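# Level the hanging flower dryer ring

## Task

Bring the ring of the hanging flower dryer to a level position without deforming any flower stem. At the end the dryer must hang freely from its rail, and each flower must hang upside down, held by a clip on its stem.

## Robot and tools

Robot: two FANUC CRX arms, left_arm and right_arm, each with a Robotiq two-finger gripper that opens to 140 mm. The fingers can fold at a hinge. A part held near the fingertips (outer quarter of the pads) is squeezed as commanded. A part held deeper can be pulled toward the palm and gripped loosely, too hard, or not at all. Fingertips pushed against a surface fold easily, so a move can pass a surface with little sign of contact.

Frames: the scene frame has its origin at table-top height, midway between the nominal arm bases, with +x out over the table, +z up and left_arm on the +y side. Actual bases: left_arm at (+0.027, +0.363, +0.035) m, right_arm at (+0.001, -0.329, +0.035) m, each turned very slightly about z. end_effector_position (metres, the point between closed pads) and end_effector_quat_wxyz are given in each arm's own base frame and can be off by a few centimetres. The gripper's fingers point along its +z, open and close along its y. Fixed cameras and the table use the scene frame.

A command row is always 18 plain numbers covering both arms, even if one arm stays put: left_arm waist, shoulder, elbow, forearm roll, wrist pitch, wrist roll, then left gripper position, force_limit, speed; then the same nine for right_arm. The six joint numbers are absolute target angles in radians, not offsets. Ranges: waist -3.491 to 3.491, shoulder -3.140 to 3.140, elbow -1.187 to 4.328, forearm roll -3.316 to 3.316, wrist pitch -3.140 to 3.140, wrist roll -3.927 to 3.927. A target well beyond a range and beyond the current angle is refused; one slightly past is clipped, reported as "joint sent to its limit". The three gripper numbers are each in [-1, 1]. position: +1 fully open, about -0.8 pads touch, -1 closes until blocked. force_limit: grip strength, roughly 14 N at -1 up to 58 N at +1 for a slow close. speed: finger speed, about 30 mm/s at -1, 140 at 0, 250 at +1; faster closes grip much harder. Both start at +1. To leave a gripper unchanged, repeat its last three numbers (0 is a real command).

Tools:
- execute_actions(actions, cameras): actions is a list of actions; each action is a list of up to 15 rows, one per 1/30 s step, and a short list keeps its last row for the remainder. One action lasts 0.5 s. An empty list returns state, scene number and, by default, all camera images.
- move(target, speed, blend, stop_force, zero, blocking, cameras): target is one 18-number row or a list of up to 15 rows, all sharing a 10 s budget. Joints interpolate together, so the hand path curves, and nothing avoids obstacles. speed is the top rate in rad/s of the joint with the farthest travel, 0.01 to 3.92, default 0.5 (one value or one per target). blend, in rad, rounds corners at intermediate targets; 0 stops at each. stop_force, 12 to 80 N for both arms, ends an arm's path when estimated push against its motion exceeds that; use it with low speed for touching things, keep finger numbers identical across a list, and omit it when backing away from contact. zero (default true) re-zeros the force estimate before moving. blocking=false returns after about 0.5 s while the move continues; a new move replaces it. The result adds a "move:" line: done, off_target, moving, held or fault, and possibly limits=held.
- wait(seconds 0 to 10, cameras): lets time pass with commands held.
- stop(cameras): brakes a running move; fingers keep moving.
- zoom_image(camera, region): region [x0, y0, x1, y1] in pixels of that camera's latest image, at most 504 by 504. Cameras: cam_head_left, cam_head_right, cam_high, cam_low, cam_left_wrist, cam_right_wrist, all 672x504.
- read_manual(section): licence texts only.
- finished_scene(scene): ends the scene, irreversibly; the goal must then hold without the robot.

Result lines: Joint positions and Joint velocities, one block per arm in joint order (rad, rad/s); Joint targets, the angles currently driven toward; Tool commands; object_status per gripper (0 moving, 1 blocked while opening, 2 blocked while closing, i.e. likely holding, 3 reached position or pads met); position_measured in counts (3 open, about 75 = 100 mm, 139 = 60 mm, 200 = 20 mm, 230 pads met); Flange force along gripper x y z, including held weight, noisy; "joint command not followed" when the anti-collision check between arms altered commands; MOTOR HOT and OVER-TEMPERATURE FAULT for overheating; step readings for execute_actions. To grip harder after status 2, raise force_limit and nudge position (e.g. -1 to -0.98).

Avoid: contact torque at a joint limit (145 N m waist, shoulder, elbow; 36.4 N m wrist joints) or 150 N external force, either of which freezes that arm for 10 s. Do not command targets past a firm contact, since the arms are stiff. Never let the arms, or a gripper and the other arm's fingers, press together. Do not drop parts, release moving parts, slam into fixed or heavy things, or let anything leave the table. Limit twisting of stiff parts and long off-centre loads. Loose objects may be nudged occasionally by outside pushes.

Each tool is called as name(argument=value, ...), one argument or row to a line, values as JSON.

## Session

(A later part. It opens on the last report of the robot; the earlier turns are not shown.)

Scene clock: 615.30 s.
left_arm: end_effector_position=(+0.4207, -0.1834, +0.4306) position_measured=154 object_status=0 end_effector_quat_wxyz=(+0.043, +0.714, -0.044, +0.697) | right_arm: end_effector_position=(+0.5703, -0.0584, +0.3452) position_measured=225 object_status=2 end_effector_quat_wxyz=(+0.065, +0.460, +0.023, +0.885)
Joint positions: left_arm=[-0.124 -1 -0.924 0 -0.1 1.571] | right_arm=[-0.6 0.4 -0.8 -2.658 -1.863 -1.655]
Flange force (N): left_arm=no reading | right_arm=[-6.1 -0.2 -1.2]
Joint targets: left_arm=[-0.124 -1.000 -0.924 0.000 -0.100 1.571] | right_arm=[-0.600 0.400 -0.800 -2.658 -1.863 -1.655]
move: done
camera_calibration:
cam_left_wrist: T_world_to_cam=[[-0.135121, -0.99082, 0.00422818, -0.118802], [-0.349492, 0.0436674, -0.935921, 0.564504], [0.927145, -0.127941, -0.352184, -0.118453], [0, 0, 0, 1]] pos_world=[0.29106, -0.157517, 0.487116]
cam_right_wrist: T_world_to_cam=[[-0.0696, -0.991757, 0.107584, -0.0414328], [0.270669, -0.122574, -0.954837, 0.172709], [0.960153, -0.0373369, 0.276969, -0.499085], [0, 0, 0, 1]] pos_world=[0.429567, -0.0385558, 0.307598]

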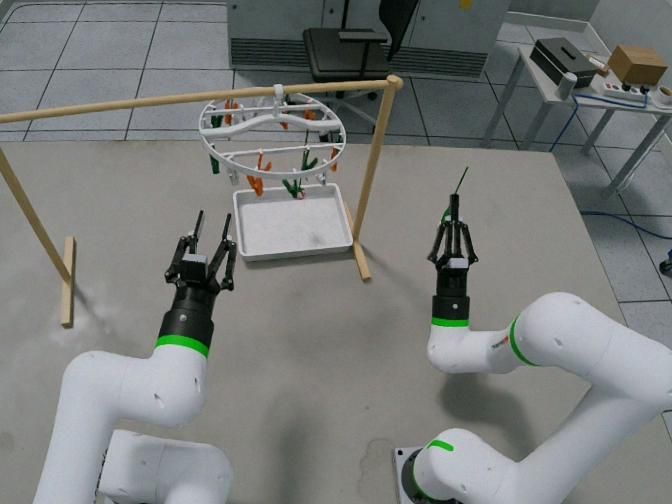

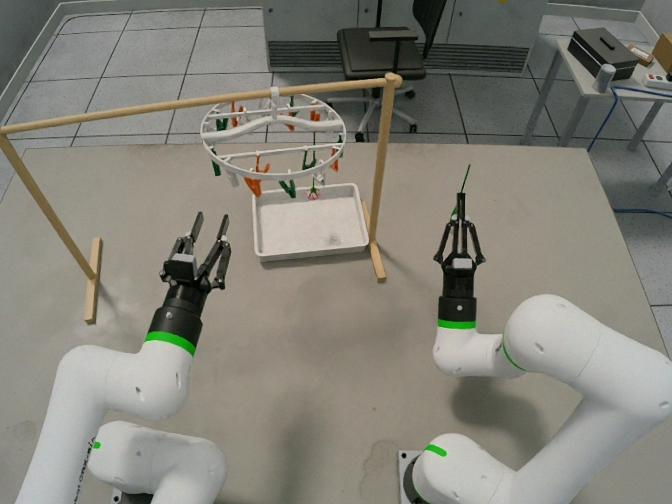

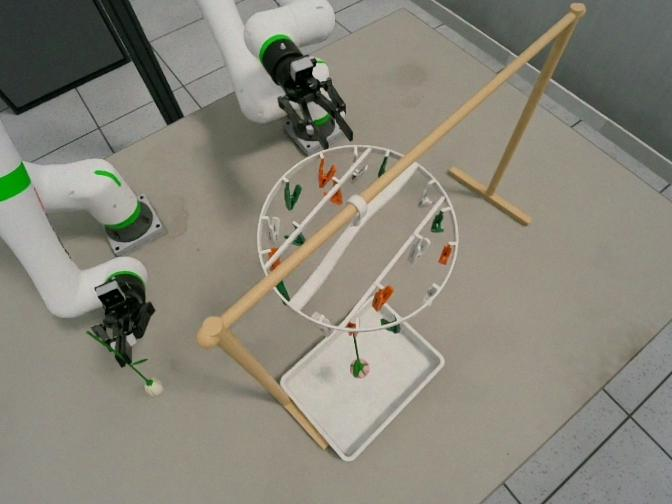

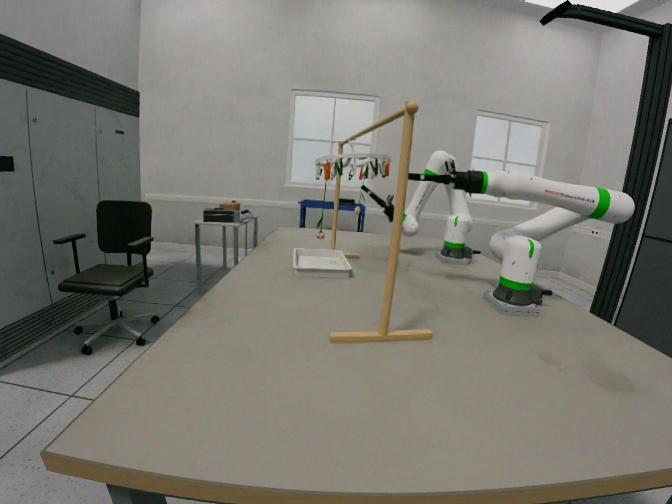

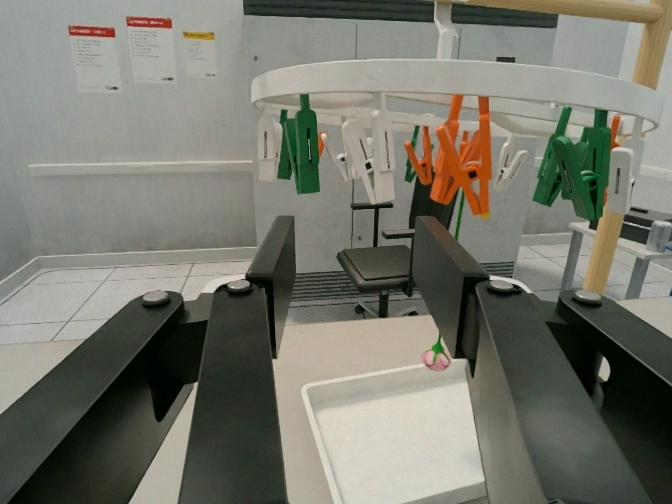

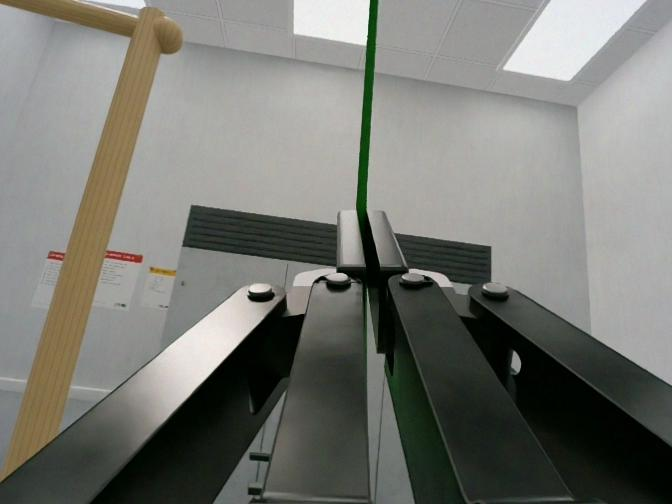

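move(
  target=[-0.1537,0.027,-1.091,0,1.718,1.571,-0.32,-1,-1,-0.6,0.4,-0.8,-2.658,-1.863,-1.655,-1,-1,-1],
  cameras=["all"],
)

zoom_image(
  camera="cam_left_wrist",
  region=[170, 50, 500, 300],
)

Scene clock: 657.13 s.
left_arm: end_effector_position=(+0.4677, -0.2040, +0.4095) position_measured=169 object_status=3 end_effector_quat_wxyz=(+0.068, +0.465, -0.036, +0.882) | right_arm: end_effector_position=(+0.5703, -0.0584, +0.3452) position_measured=225 object_status=2 end_effector_quat_wxyz=(+0.065, +0.460, +0.023, +0.885)
Joint positions: left_arm=[-0.154 0.027 -1.091 0 1.718 1.571] | right_arm=[-0.6 0.4 -0.8 -2.658 -1.863 -1.655]
Flange force (N): left_arm=[1.3 0.8 -0.5] | right_arm=[-4.8 0.9 -2.4]
Joint targets: left_arm=[-0.154 0.027 -1.091 0.000 1.718 1.571] | right_arm=[-0.600 0.400 -0.800 -2.658 -1.863 -1.655]
move: done
camera_calibration:
cam_left_wrist: T_world_to_cam=[[-0.164773, -0.986326, -0.00334066, -0.114798], [0.257976, -0.0398273, -0.96533, 0.272924], [0.951997, -0.159922, 0.261011, -0.441304], [0, 0, 0, 1]] pos_world=[0.330797, -0.172933, 0.378264]
cam_right_wrist: T_world_to_cam=[[-0.0696, -0.991757, 0.107584, -0.0414328], [0.270669, -0.122574, -0.954837, 0.172709], [0.960153, -0.0373369, 0.276969, -0.499085], [0, 0, 0, 1]] pos_world=[0.429567, -0.0385558, 0.307598]

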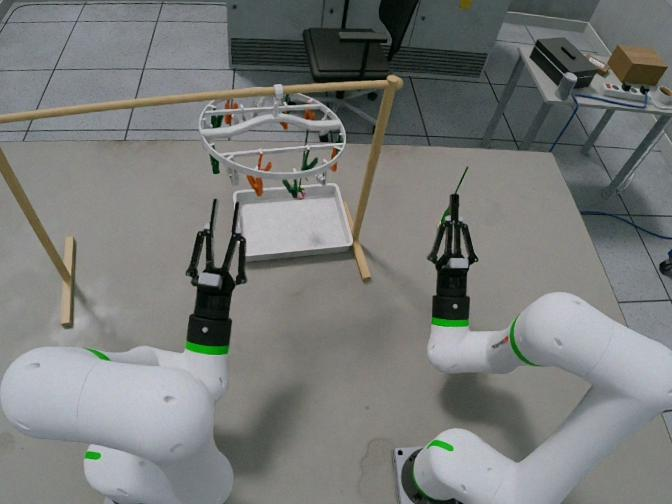

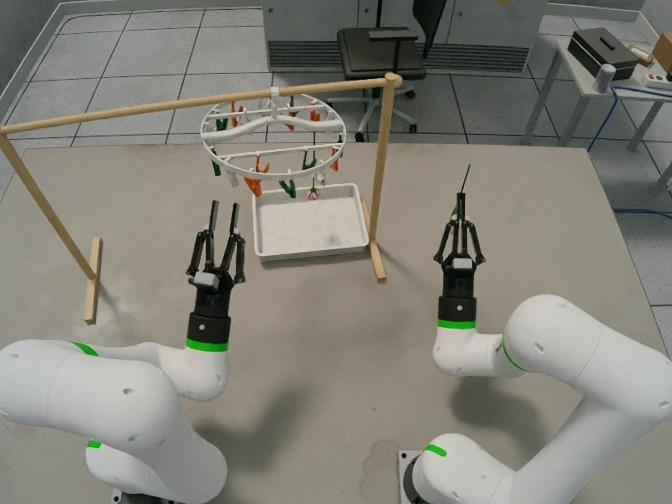

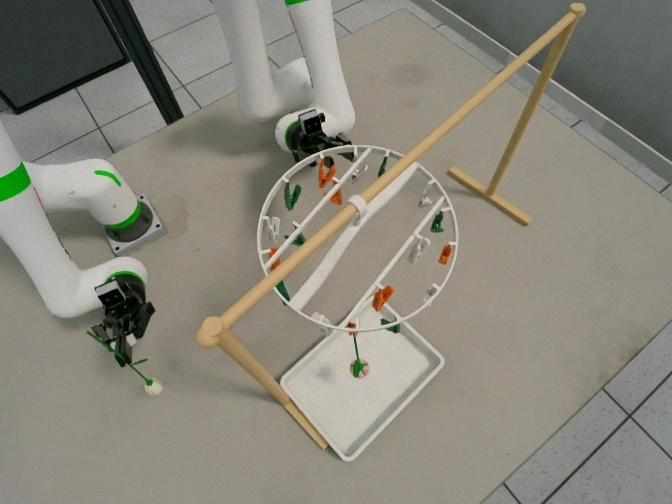

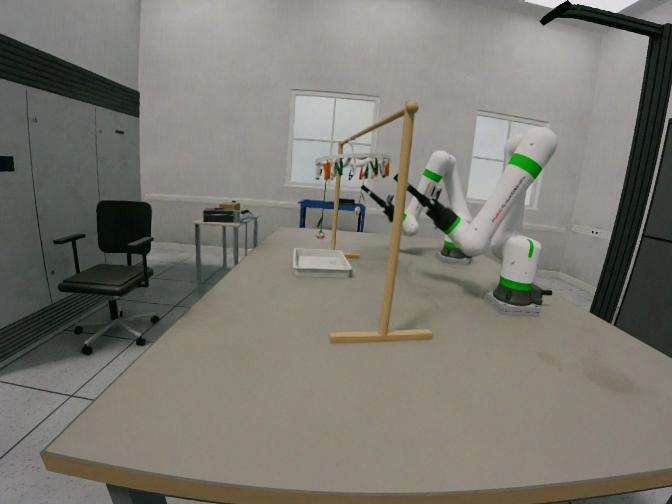

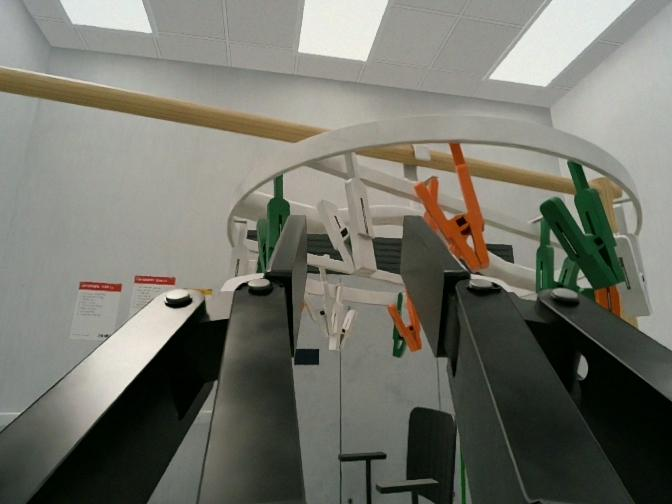

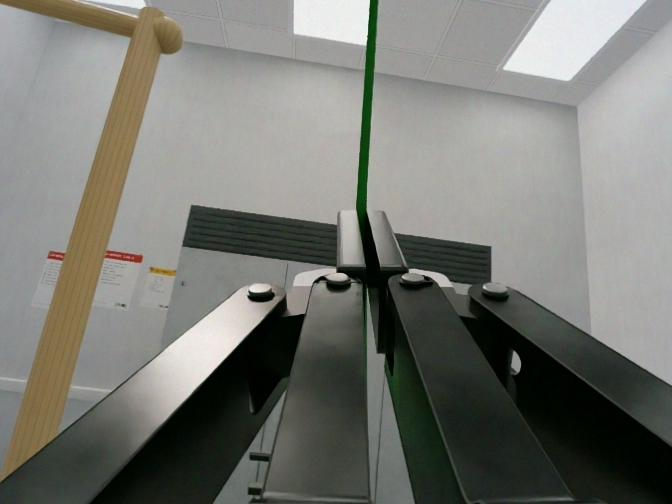

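Scaled by 1.527 from the camera's 672x504 image, which has a finer 960x720 frame.

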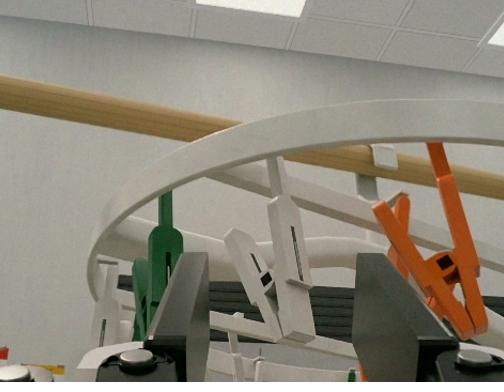

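move(
  target=[
    [-0.145,0.027,-1.091,0,1.718,1.571,-0.32,-1,-1,-0.6,0.4,-0.8,-2.658,-1.863,-1.655,-1,-1,-1],
    [-0.145,0.008,-0.932,0,1.540,1.571,-0.32,-1,-1,-0.6,0.4,-0.8,-2.658,-1.863,-1.655,-1,-1,-1],
  ],
  speed=0.12,
  cameras=["cam_left_wrist","cam_high"],
)

zoom_image(
  camera="cam_left_wrist",
  region=[170, 50, 500, 300],
)

Scene clock: 679.43 s.
left_arm: end_effector_position=(+0.5266, -0.2083, +0.4490) position_measured=169 object_status=3 end_effector_quat_wxyz=(+0.064, +0.465, -0.034, +0.882) | right_arm: end_effector_position=(+0.5703, -0.0584, +0.3452) position_measured=225 object_status=2 end_effector_quat_wxyz=(+0.065, +0.460, +0.023, +0.885)
Joint positions: left_arm=[-0.145 0.008 -0.932 0 1.54 1.571] | right_arm=[-0.6 0.4 -0.8 -2.658 -1.863 -1.655]
Flange force (N): left_arm=[-0.8 2.1 -0.4] | right_arm=[-6.6 2.2 -2.5]
Joint targets: left_arm=[-0.145 0.008 -0.932 0.000 1.540 1.571] | right_arm=[-0.600 0.400 -0.800 -2.658 -1.863 -1.655]
move: done
camera_calibration:
cam_left_wrist: T_world_to_cam=[[-0.156171, -0.987724, -0.00335514, -0.114029], [0.258326, -0.0375652, -0.965327, 0.296082], [0.953351, -0.151623, 0.261021, -0.507357], [0, 0, 0, 1]] pos_world=[0.389396, -0.178433, 0.417864]
Images, in order (width x height): cam_high 672x504, cam_left_wrist 672x504.

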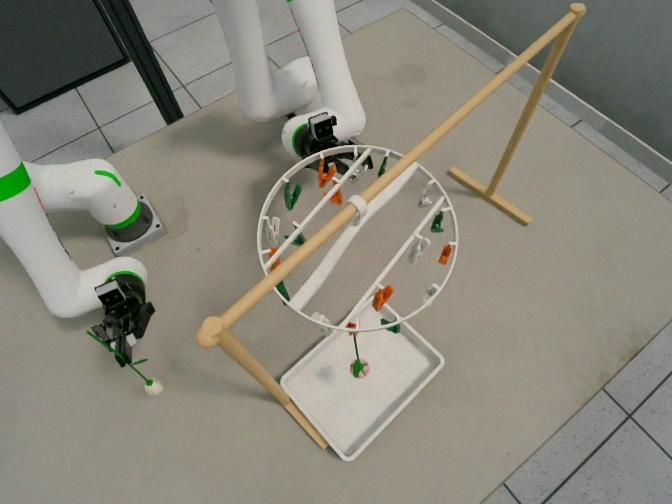

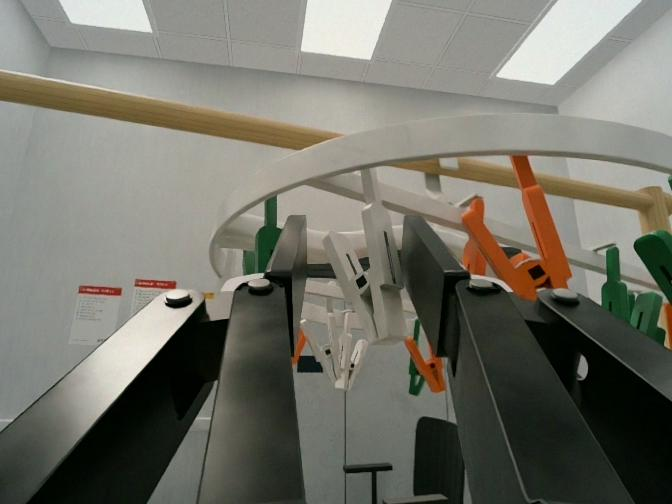

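Scaled by 1.527 from the camera's 672x504 image, which has a finer 960x720 frame.

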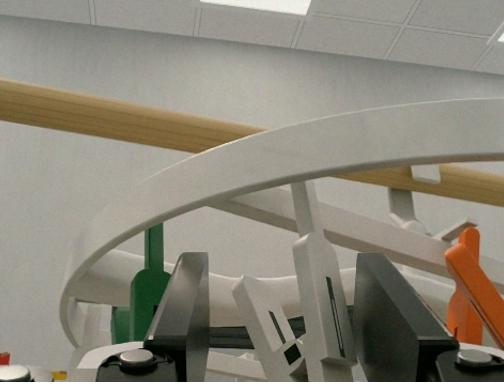

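move(
  target=[-0.150,0.008,-0.932,0,1.540,1.571,-1,0.7,-1,-0.6,0.4,-0.8,-2.658,-1.863,-1.655,-1,-1,-1],
  speed=0.1,
  cameras=["all"],
)

zoom_image(
  camera="cam_left_wrist",
  region=[170, 130, 500, 380],
)

Scene clock: 686.13 s.
left_arm: end_effector_position=(+0.5255, -0.2109, +0.4490) position_measured=212 object_status=0 end_effector_quat_wxyz=(+0.066, +0.465, -0.035, +0.882) | right_arm: end_effector_position=(+0.5703, -0.0584, +0.3452) position_measured=225 object_status=2 end_effector_quat_wxyz=(+0.065, +0.460, +0.023, +0.885)
Joint positions: left_arm=[-0.15 0.008 -0.932 0 1.54 1.571] | right_arm=[-0.6 0.4 -0.8 -2.658 -1.863 -1.655]
Flange force (N): left_arm=[-0.3 0.0 -1.5] | right_arm=[-6.5 1.3 -2.3]
Joint targets: left_arm=[-0.150 0.008 -0.932 0.000 1.540 1.571] | right_arm=[-0.600 0.400 -0.800 -2.658 -1.863 -1.655]
move: done
camera_calibration:
cam_left_wrist: T_world_to_cam=[[-0.161065, -0.986939, -0.00324773, -0.114048], [0.258107, -0.0389455, -0.965331, 0.29608], [0.952596, -0.156319, 0.261009, -0.507336], [0, 0, 0, 1]] pos_world=[0.388496, -0.180333, 0.417864]
cam_right_wrist: T_world_to_cam=[[-0.0696, -0.991757, 0.107584, -0.0414328], [0.270669, -0.122574, -0.954837, 0.172709], [0.960153, -0.0373369, 0.276969, -0.499085], [0, 0, 0, 1]] pos_world=[0.429567, -0.0385558, 0.307598]

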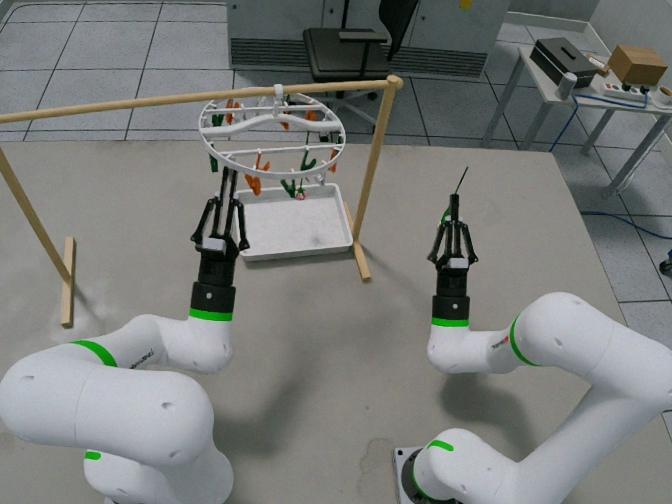

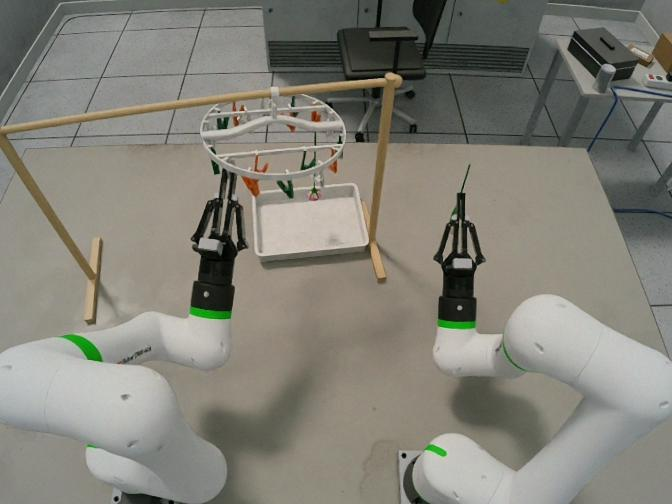

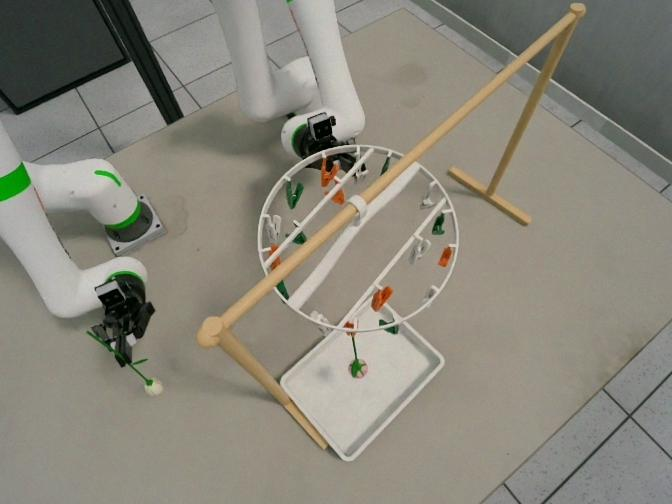

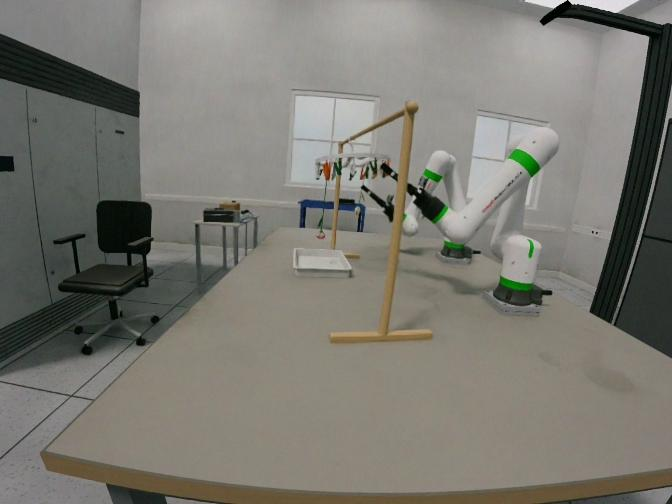

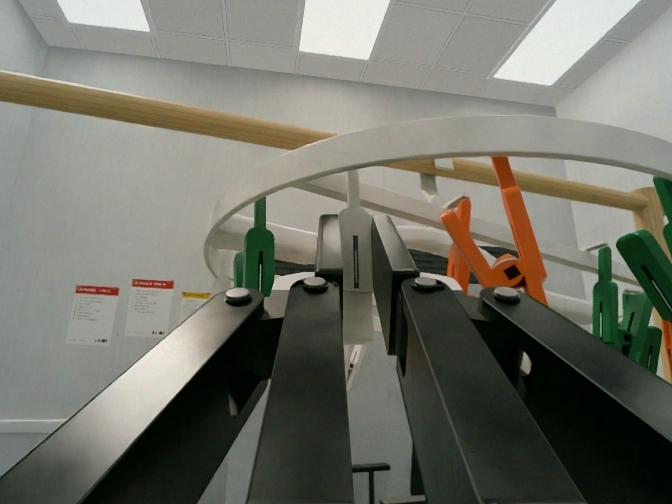

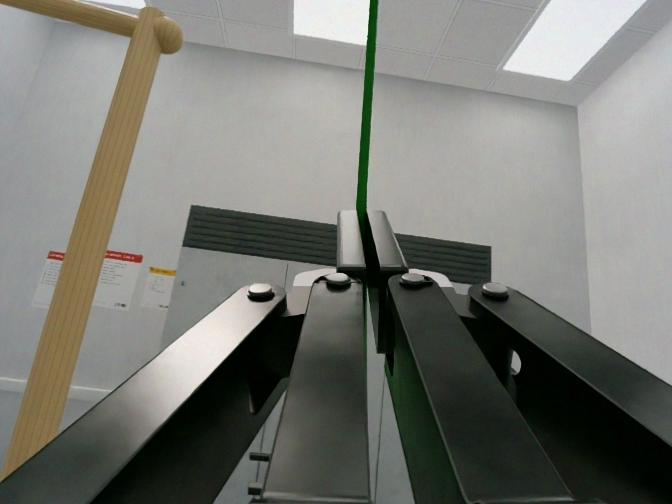

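Scaled by 1.527 from the camera's 672x504 image, which has a finer 960x720 frame.

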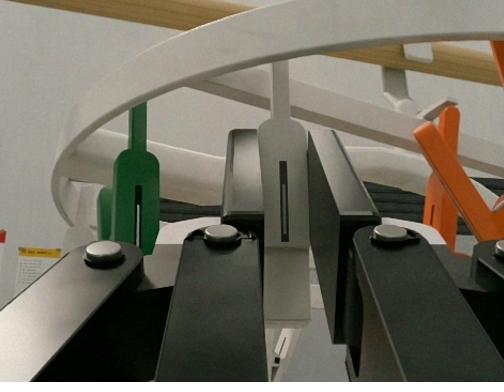

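move(
  target=[-0.150,0.008,-0.932,0,1.540,1.571,-0.32,0.7,-1,-0.6,0.4,-0.8,-2.658,-1.863,-1.655,-1,-1,-1],
  speed=0.1,
  cameras=["cam_left_wrist"],
)

zoom_image(
  camera="cam_left_wrist",
  region=[170, 130, 500, 380],
)

Scene clock: 691.60 s.
left_arm: end_effector_position=(+0.5255, -0.2109, +0.4490) position_measured=169 object_status=0 end_effector_quat_wxyz=(+0.066, +0.465, -0.035, +0.882) | right_arm: end_effector_position=(+0.5703, -0.0584, +0.3452) position_measured=225 object_status=2 end_effector_quat_wxyz=(+0.065, +0.460, +0.023, +0.885)
Joint positions: left_arm=[-0.15 0.008 -0.932 0 1.54 1.571] | right_arm=[-0.6 0.4 -0.8 -2.658 -1.863 -1.655]
Flange force (N): left_arm=[0.5 1.7 -0.5] | right_arm=[-5.6 0.7 -2.5]
Joint targets: left_arm=[-0.150 0.008 -0.932 0.000 1.540 1.571] | right_arm=[-0.600 0.400 -0.800 -2.658 -1.863 -1.655]
move: done
camera_calibration:
cam_left_wrist: T_world_to_cam=[[-0.161065, -0.986939, -0.00324773, -0.114048], [0.258107, -0.0389455, -0.965331, 0.29608], [0.952596, -0.156319, 0.261009, -0.507336], [0, 0, 0, 1]] pos_world=[0.388496, -0.180333, 0.417864]
Images, in order (width x height): cam_left_wrist 672x504.

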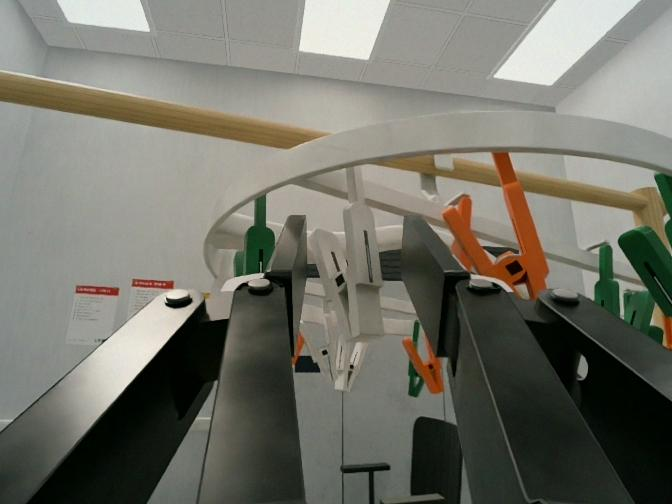

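Scaled by 1.527 from the camera's 672x504 image, which has a finer 960x720 frame.

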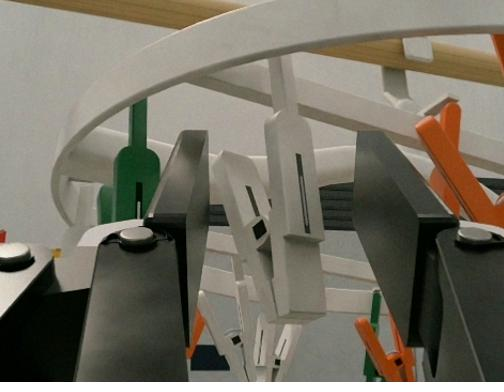

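move(
  target=[-0.26,0.008,-0.932,0,1.540,1.571,-0.32,0.7,-1,-0.6,0.4,-0.8,-2.658,-1.863,-1.655,-1,-1,-1],
  speed=0.05,
  cameras=["all"],
)

zoom_image(
  camera="cam_left_wrist",
  region=[170, 130, 500, 380],
)

zoom_image(
  camera="cam_high",
  region=[230, 130, 480, 350],
)

Scene clock: 709.53 s.
left_arm: end_effector_position=(+0.4992, -0.2673, +0.4490) position_measured=169 object_status=3 end_effector_quat_wxyz=(+0.115, +0.463, -0.060, +0.877) | right_arm: end_effector_position=(+0.5703, -0.0584, +0.3452) position_measured=225 object_status=2 end_effector_quat_wxyz=(+0.065, +0.460, +0.023, +0.885)
Joint positions: left_arm=[-0.26 0.008 -0.932 0 1.54 1.571] | right_arm=[-0.6 0.4 -0.8 -2.658 -1.863 -1.655]
Flange force (N): left_arm=[-0.8 2.3 -0.7] | right_arm=[-5.9 0.5 -2.0]
Joint targets: left_arm=[-0.260 0.008 -0.932 0.000 1.540 1.571] | right_arm=[-0.600 0.400 -0.800 -2.658 -1.863 -1.655]
move: done
camera_calibration:
cam_left_wrist: T_world_to_cam=[[-0.268433, -0.963292, -0.00334937, -0.114059], [0.252298, -0.0669496, -0.965331, 0.296101], [0.929671, -0.259972, 0.261009, -0.507305], [0, 0, 0, 1]] pos_world=[0.366304, -0.221933, 0.417864]
cam_right_wrist: T_world_to_cam=[[-0.0696, -0.991757, 0.107584, -0.0414328], [0.270669, -0.122574, -0.954837, 0.172709], [0.960153, -0.0373369, 0.276969, -0.499085], [0, 0, 0, 1]] pos_world=[0.429567, -0.0385558, 0.307598]

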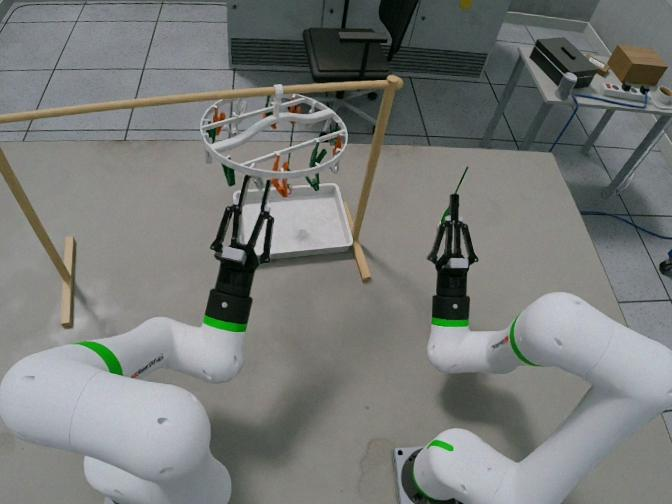

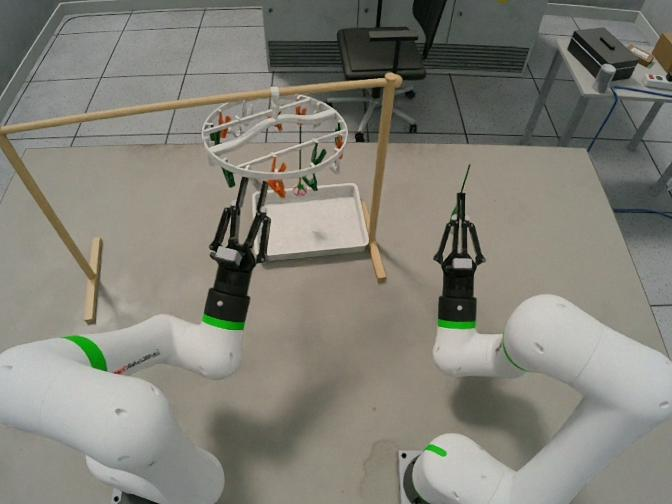

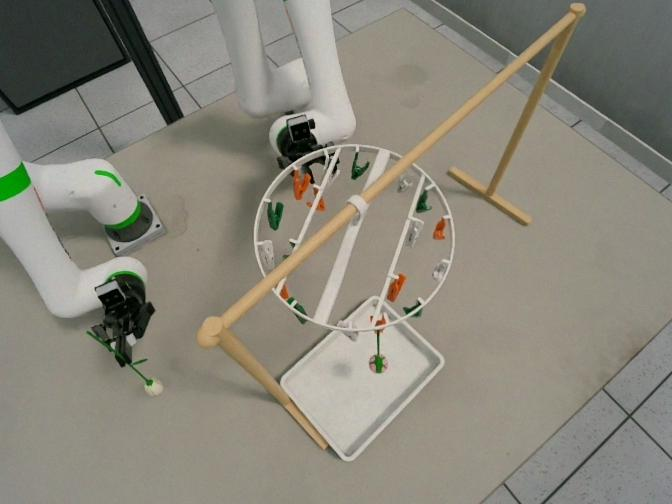

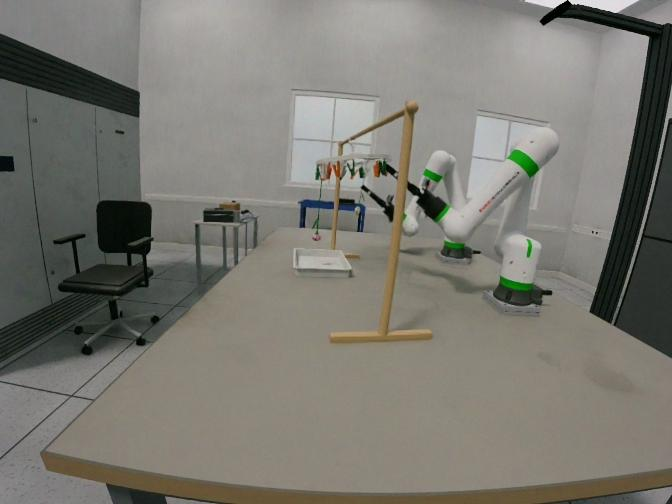

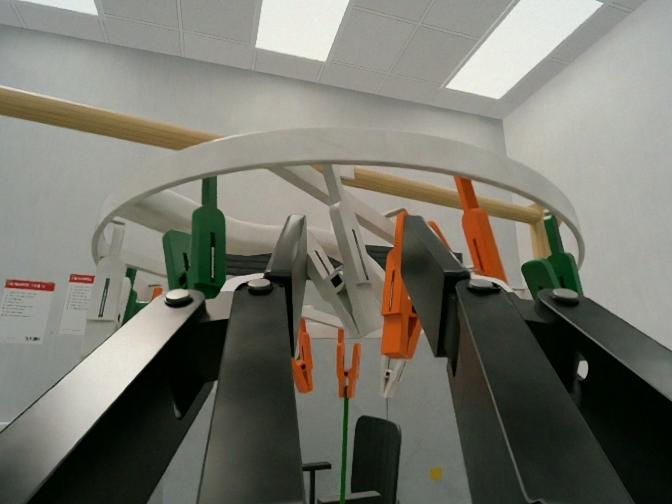

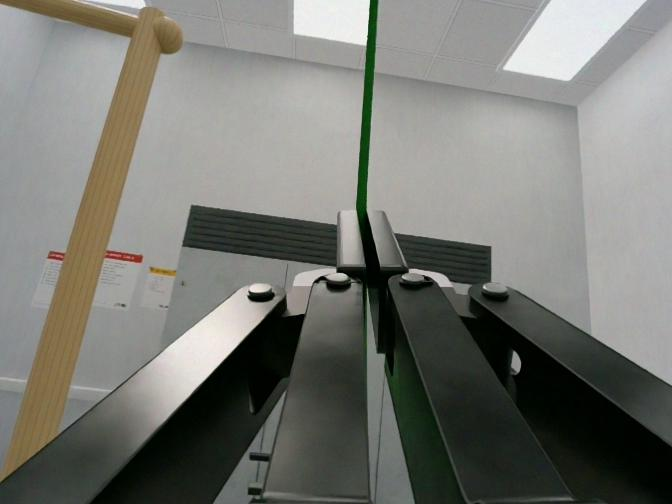

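Scaled by 1.527 from the camera's 672x504 image, which has a finer 960x720 frame.

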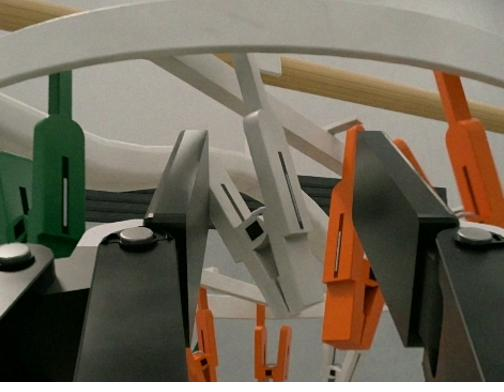

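Scaled by 2.016 from the camera's 672x504 image, which has a finer 960x720 frame.

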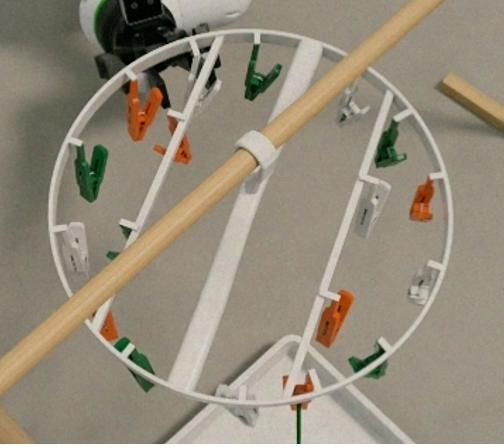

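move(
  target=[-0.25,0.027,-1.091,0,1.718,1.571,-0.32,0.7,-1,-0.6,0.4,-0.8,-2.658,-1.863,-1.655,-1,-1,-1],
  speed=0.1,
  cameras=["cam_left_wrist","cam_high","cam_head_left"],
)

zoom_image(
  camera="cam_left_wrist",
  region=[170, 80, 500, 330],
)

zoom_image(
  camera="cam_high",
  region=[230, 130, 480, 350],
)

Scene clock: 722.33 s.
left_arm: end_effector_position=(+0.4459, -0.2480, +0.4095) position_measured=169 object_status=3 end_effector_quat_wxyz=(+0.110, +0.463, -0.058, +0.878) | right_arm: end_effector_position=(+0.5703, -0.0584, +0.3452) position_measured=225 object_status=2 end_effector_quat_wxyz=(+0.065, +0.460, +0.023, +0.885)
Joint positions: left_arm=[-0.25 0.027 -1.091 0 1.718 1.571] | right_arm=[-0.6 0.4 -0.8 -2.658 -1.863 -1.655]
Flange force (N): left_arm=[-0.7 1.5 -0.8] | right_arm=[-5.7 0.4 -1.8]
Joint targets: left_arm=[-0.250 0.027 -1.091 0.000 1.718 1.571] | right_arm=[-0.600 0.400 -0.800 -2.658 -1.863 -1.655]
move: done
camera_calibration:
cam_left_wrist: T_world_to_cam=[[-0.258812, -0.965922, -0.00330676, -0.114827], [0.25295, -0.0644716, -0.965329, 0.272928], [0.932219, -0.250675, 0.261016, -0.441269], [0, 0, 0, 1]] pos_world=[0.312603, -0.203933, 0.378264]
Images, in order (width x height): cam_head_left 672x504, cam_high 672x504, cam_left_wrist 672x504.

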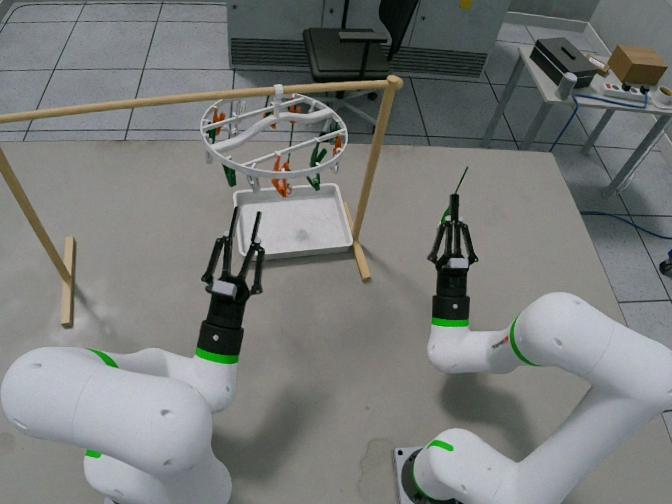

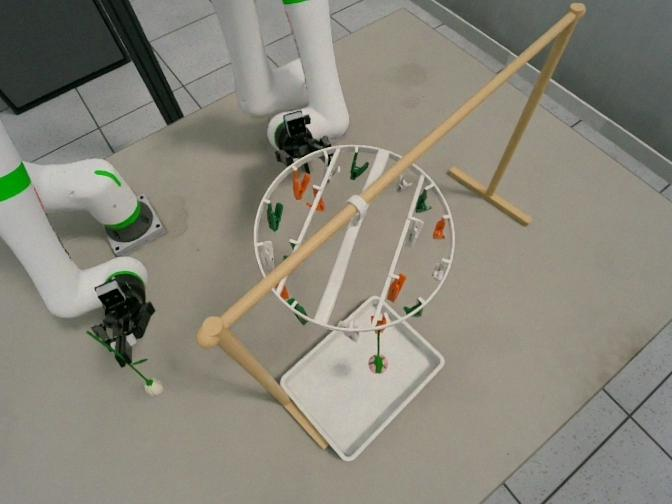

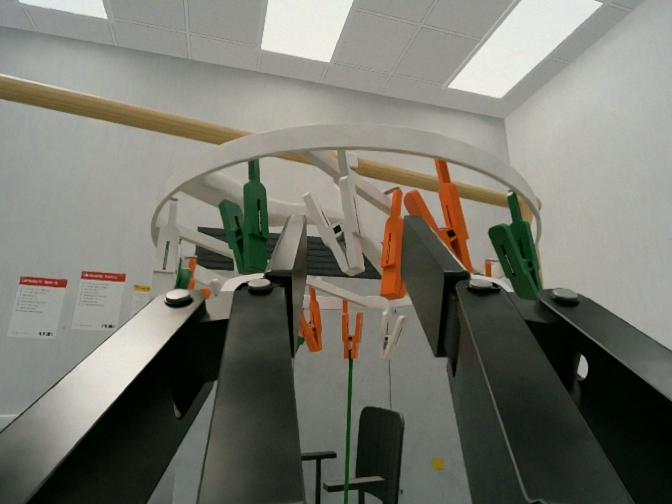

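Scaled by 1.527 from the camera's 672x504 image, which has a finer 960x720 frame.

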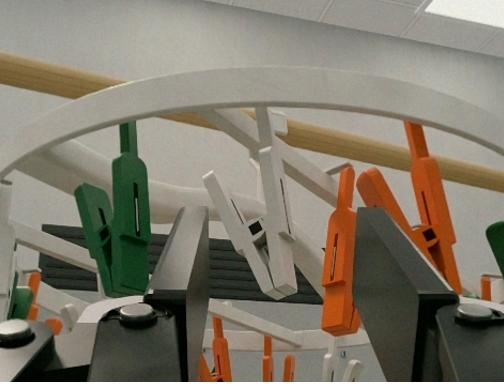

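Scaled by 2.016 from the camera's 672x504 image, which has a finer 960x720 frame.

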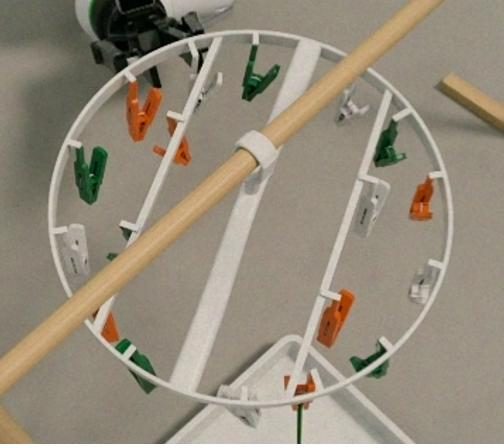

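move(
  target=[
    [-0.238,0.027,-1.091,0,1.718,1.571,-0.32,0.7,-1,-0.6,0.4,-0.8,-2.658,-1.863,-1.655,-1,-1,-1],
    [-0.238,0.008,-0.932,0,1.540,1.571,-0.32,0.7,-1,-0.6,0.4,-0.8,-2.658,-1.863,-1.655,-1,-1,-1],
  ],
  speed=0.12,
  cameras=["cam_left_wrist"],
)

zoom_image(
  camera="cam_left_wrist",
  region=[170, 130, 500, 380],
)

Scene clock: 733.07 s.
left_arm: end_effector_position=(+0.5050, -0.2563, +0.4490) position_measured=169 object_status=3 end_effector_quat_wxyz=(+0.105, +0.463, -0.055, +0.878) | right_arm: end_effector_position=(+0.5703, -0.0584, +0.3452) position_measured=225 object_status=2 end_effector_quat_wxyz=(+0.065, +0.460, +0.023, +0.885)
Joint positions: left_arm=[-0.238 0.008 -0.932 0 1.54 1.571] | right_arm=[-0.6 0.4 -0.8 -2.658 -1.863 -1.655]
Flange force (N): left_arm=[0.9 1.4 -0.6] | right_arm=[-6.8 1.1 -2.9]
Joint targets: left_arm=[-0.238 0.008 -0.932 0.000 1.540 1.571] | right_arm=[-0.600 0.400 -0.800 -2.658 -1.863 -1.655]
move: done
camera_calibration:
cam_left_wrist: T_world_to_cam=[[-0.247199, -0.968959, -0.00333516, -0.114066], [0.253717, -0.061405, -0.965328, 0.29609], [0.935158, -0.239474, 0.26102, -0.507318], [0, 0, 0, 1]] pos_world=[0.371102, -0.213833, 0.417864]
Images, in order (width x height): cam_left_wrist 672x504.

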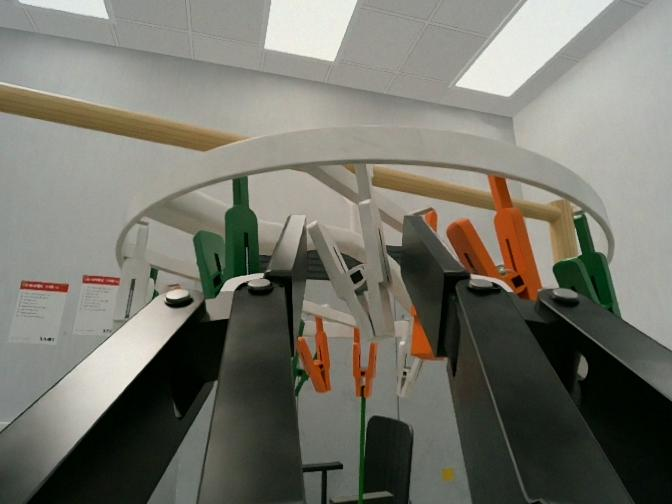

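Scaled by 1.527 from the camera's 672x504 image, which has a finer 960x720 frame.

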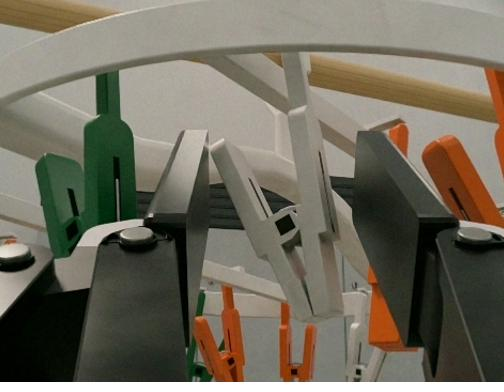

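Perfect view. Squeeze, slowly.

move(
  target=[-0.238,0.008,-0.932,0,1.540,1.571,-1,0.7,-1,-0.6,0.4,-0.8,-2.658,-1.863,-1.655,-1,-1,-1],
  cameras=["cam_left_wrist","cam_low"],
)

zoom_image(
  camera="cam_left_wrist",
  region=[170, 130, 500, 380],
)

Scene clock: 737.87 s.
left_arm: end_effector_position=(+0.5050, -0.2563, +0.4490) position_measured=213 object_status=0 end_effector_quat_wxyz=(+0.105, +0.463, -0.055, +0.878) | right_arm: end_effector_position=(+0.5703, -0.0584, +0.3452) position_measured=225 object_status=2 end_effector_quat_wxyz=(+0.065, +0.460, +0.023, +0.885)
Joint positions: left_arm=[-0.238 0.008 -0.932 0 1.54 1.571] | right_arm=[-0.6 0.4 -0.8 -2.658 -1.863 -1.655]
Flange force (N): left_arm=[-1.1 3.3 -1.5] | right_arm=[-5.5 1.4 -3.1]
Joint targets: left_arm=[-0.238 0.008 -0.932 0.000 1.540 1.571] | right_arm=[-0.600 0.400 -0.800 -2.658 -1.863 -1.655]
move: done
camera_calibration:
cam_left_wrist: T_world_to_cam=[[-0.247199, -0.968959, -0.00333516, -0.114066], [0.253717, -0.061405, -0.965328, 0.29609], [0.935158, -0.239474, 0.26102, -0.507318], [0, 0, 0, 1]] pos_world=[0.371102, -0.213833, 0.417864]
Images, in order (width x height): cam_low 672x504, cam_left_wrist 672x504.

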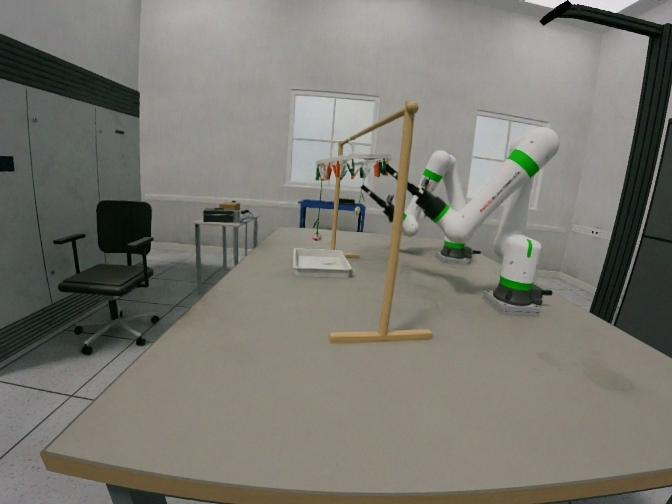

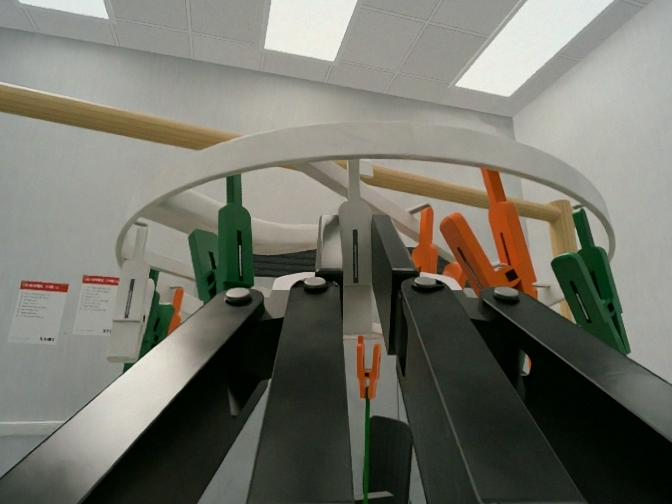

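Scaled by 1.527 from the camera's 672x504 image, which has a finer 960x720 frame.

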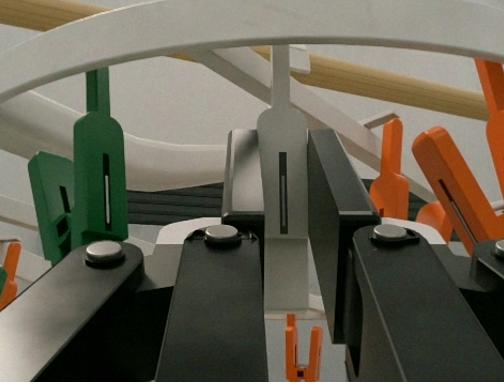

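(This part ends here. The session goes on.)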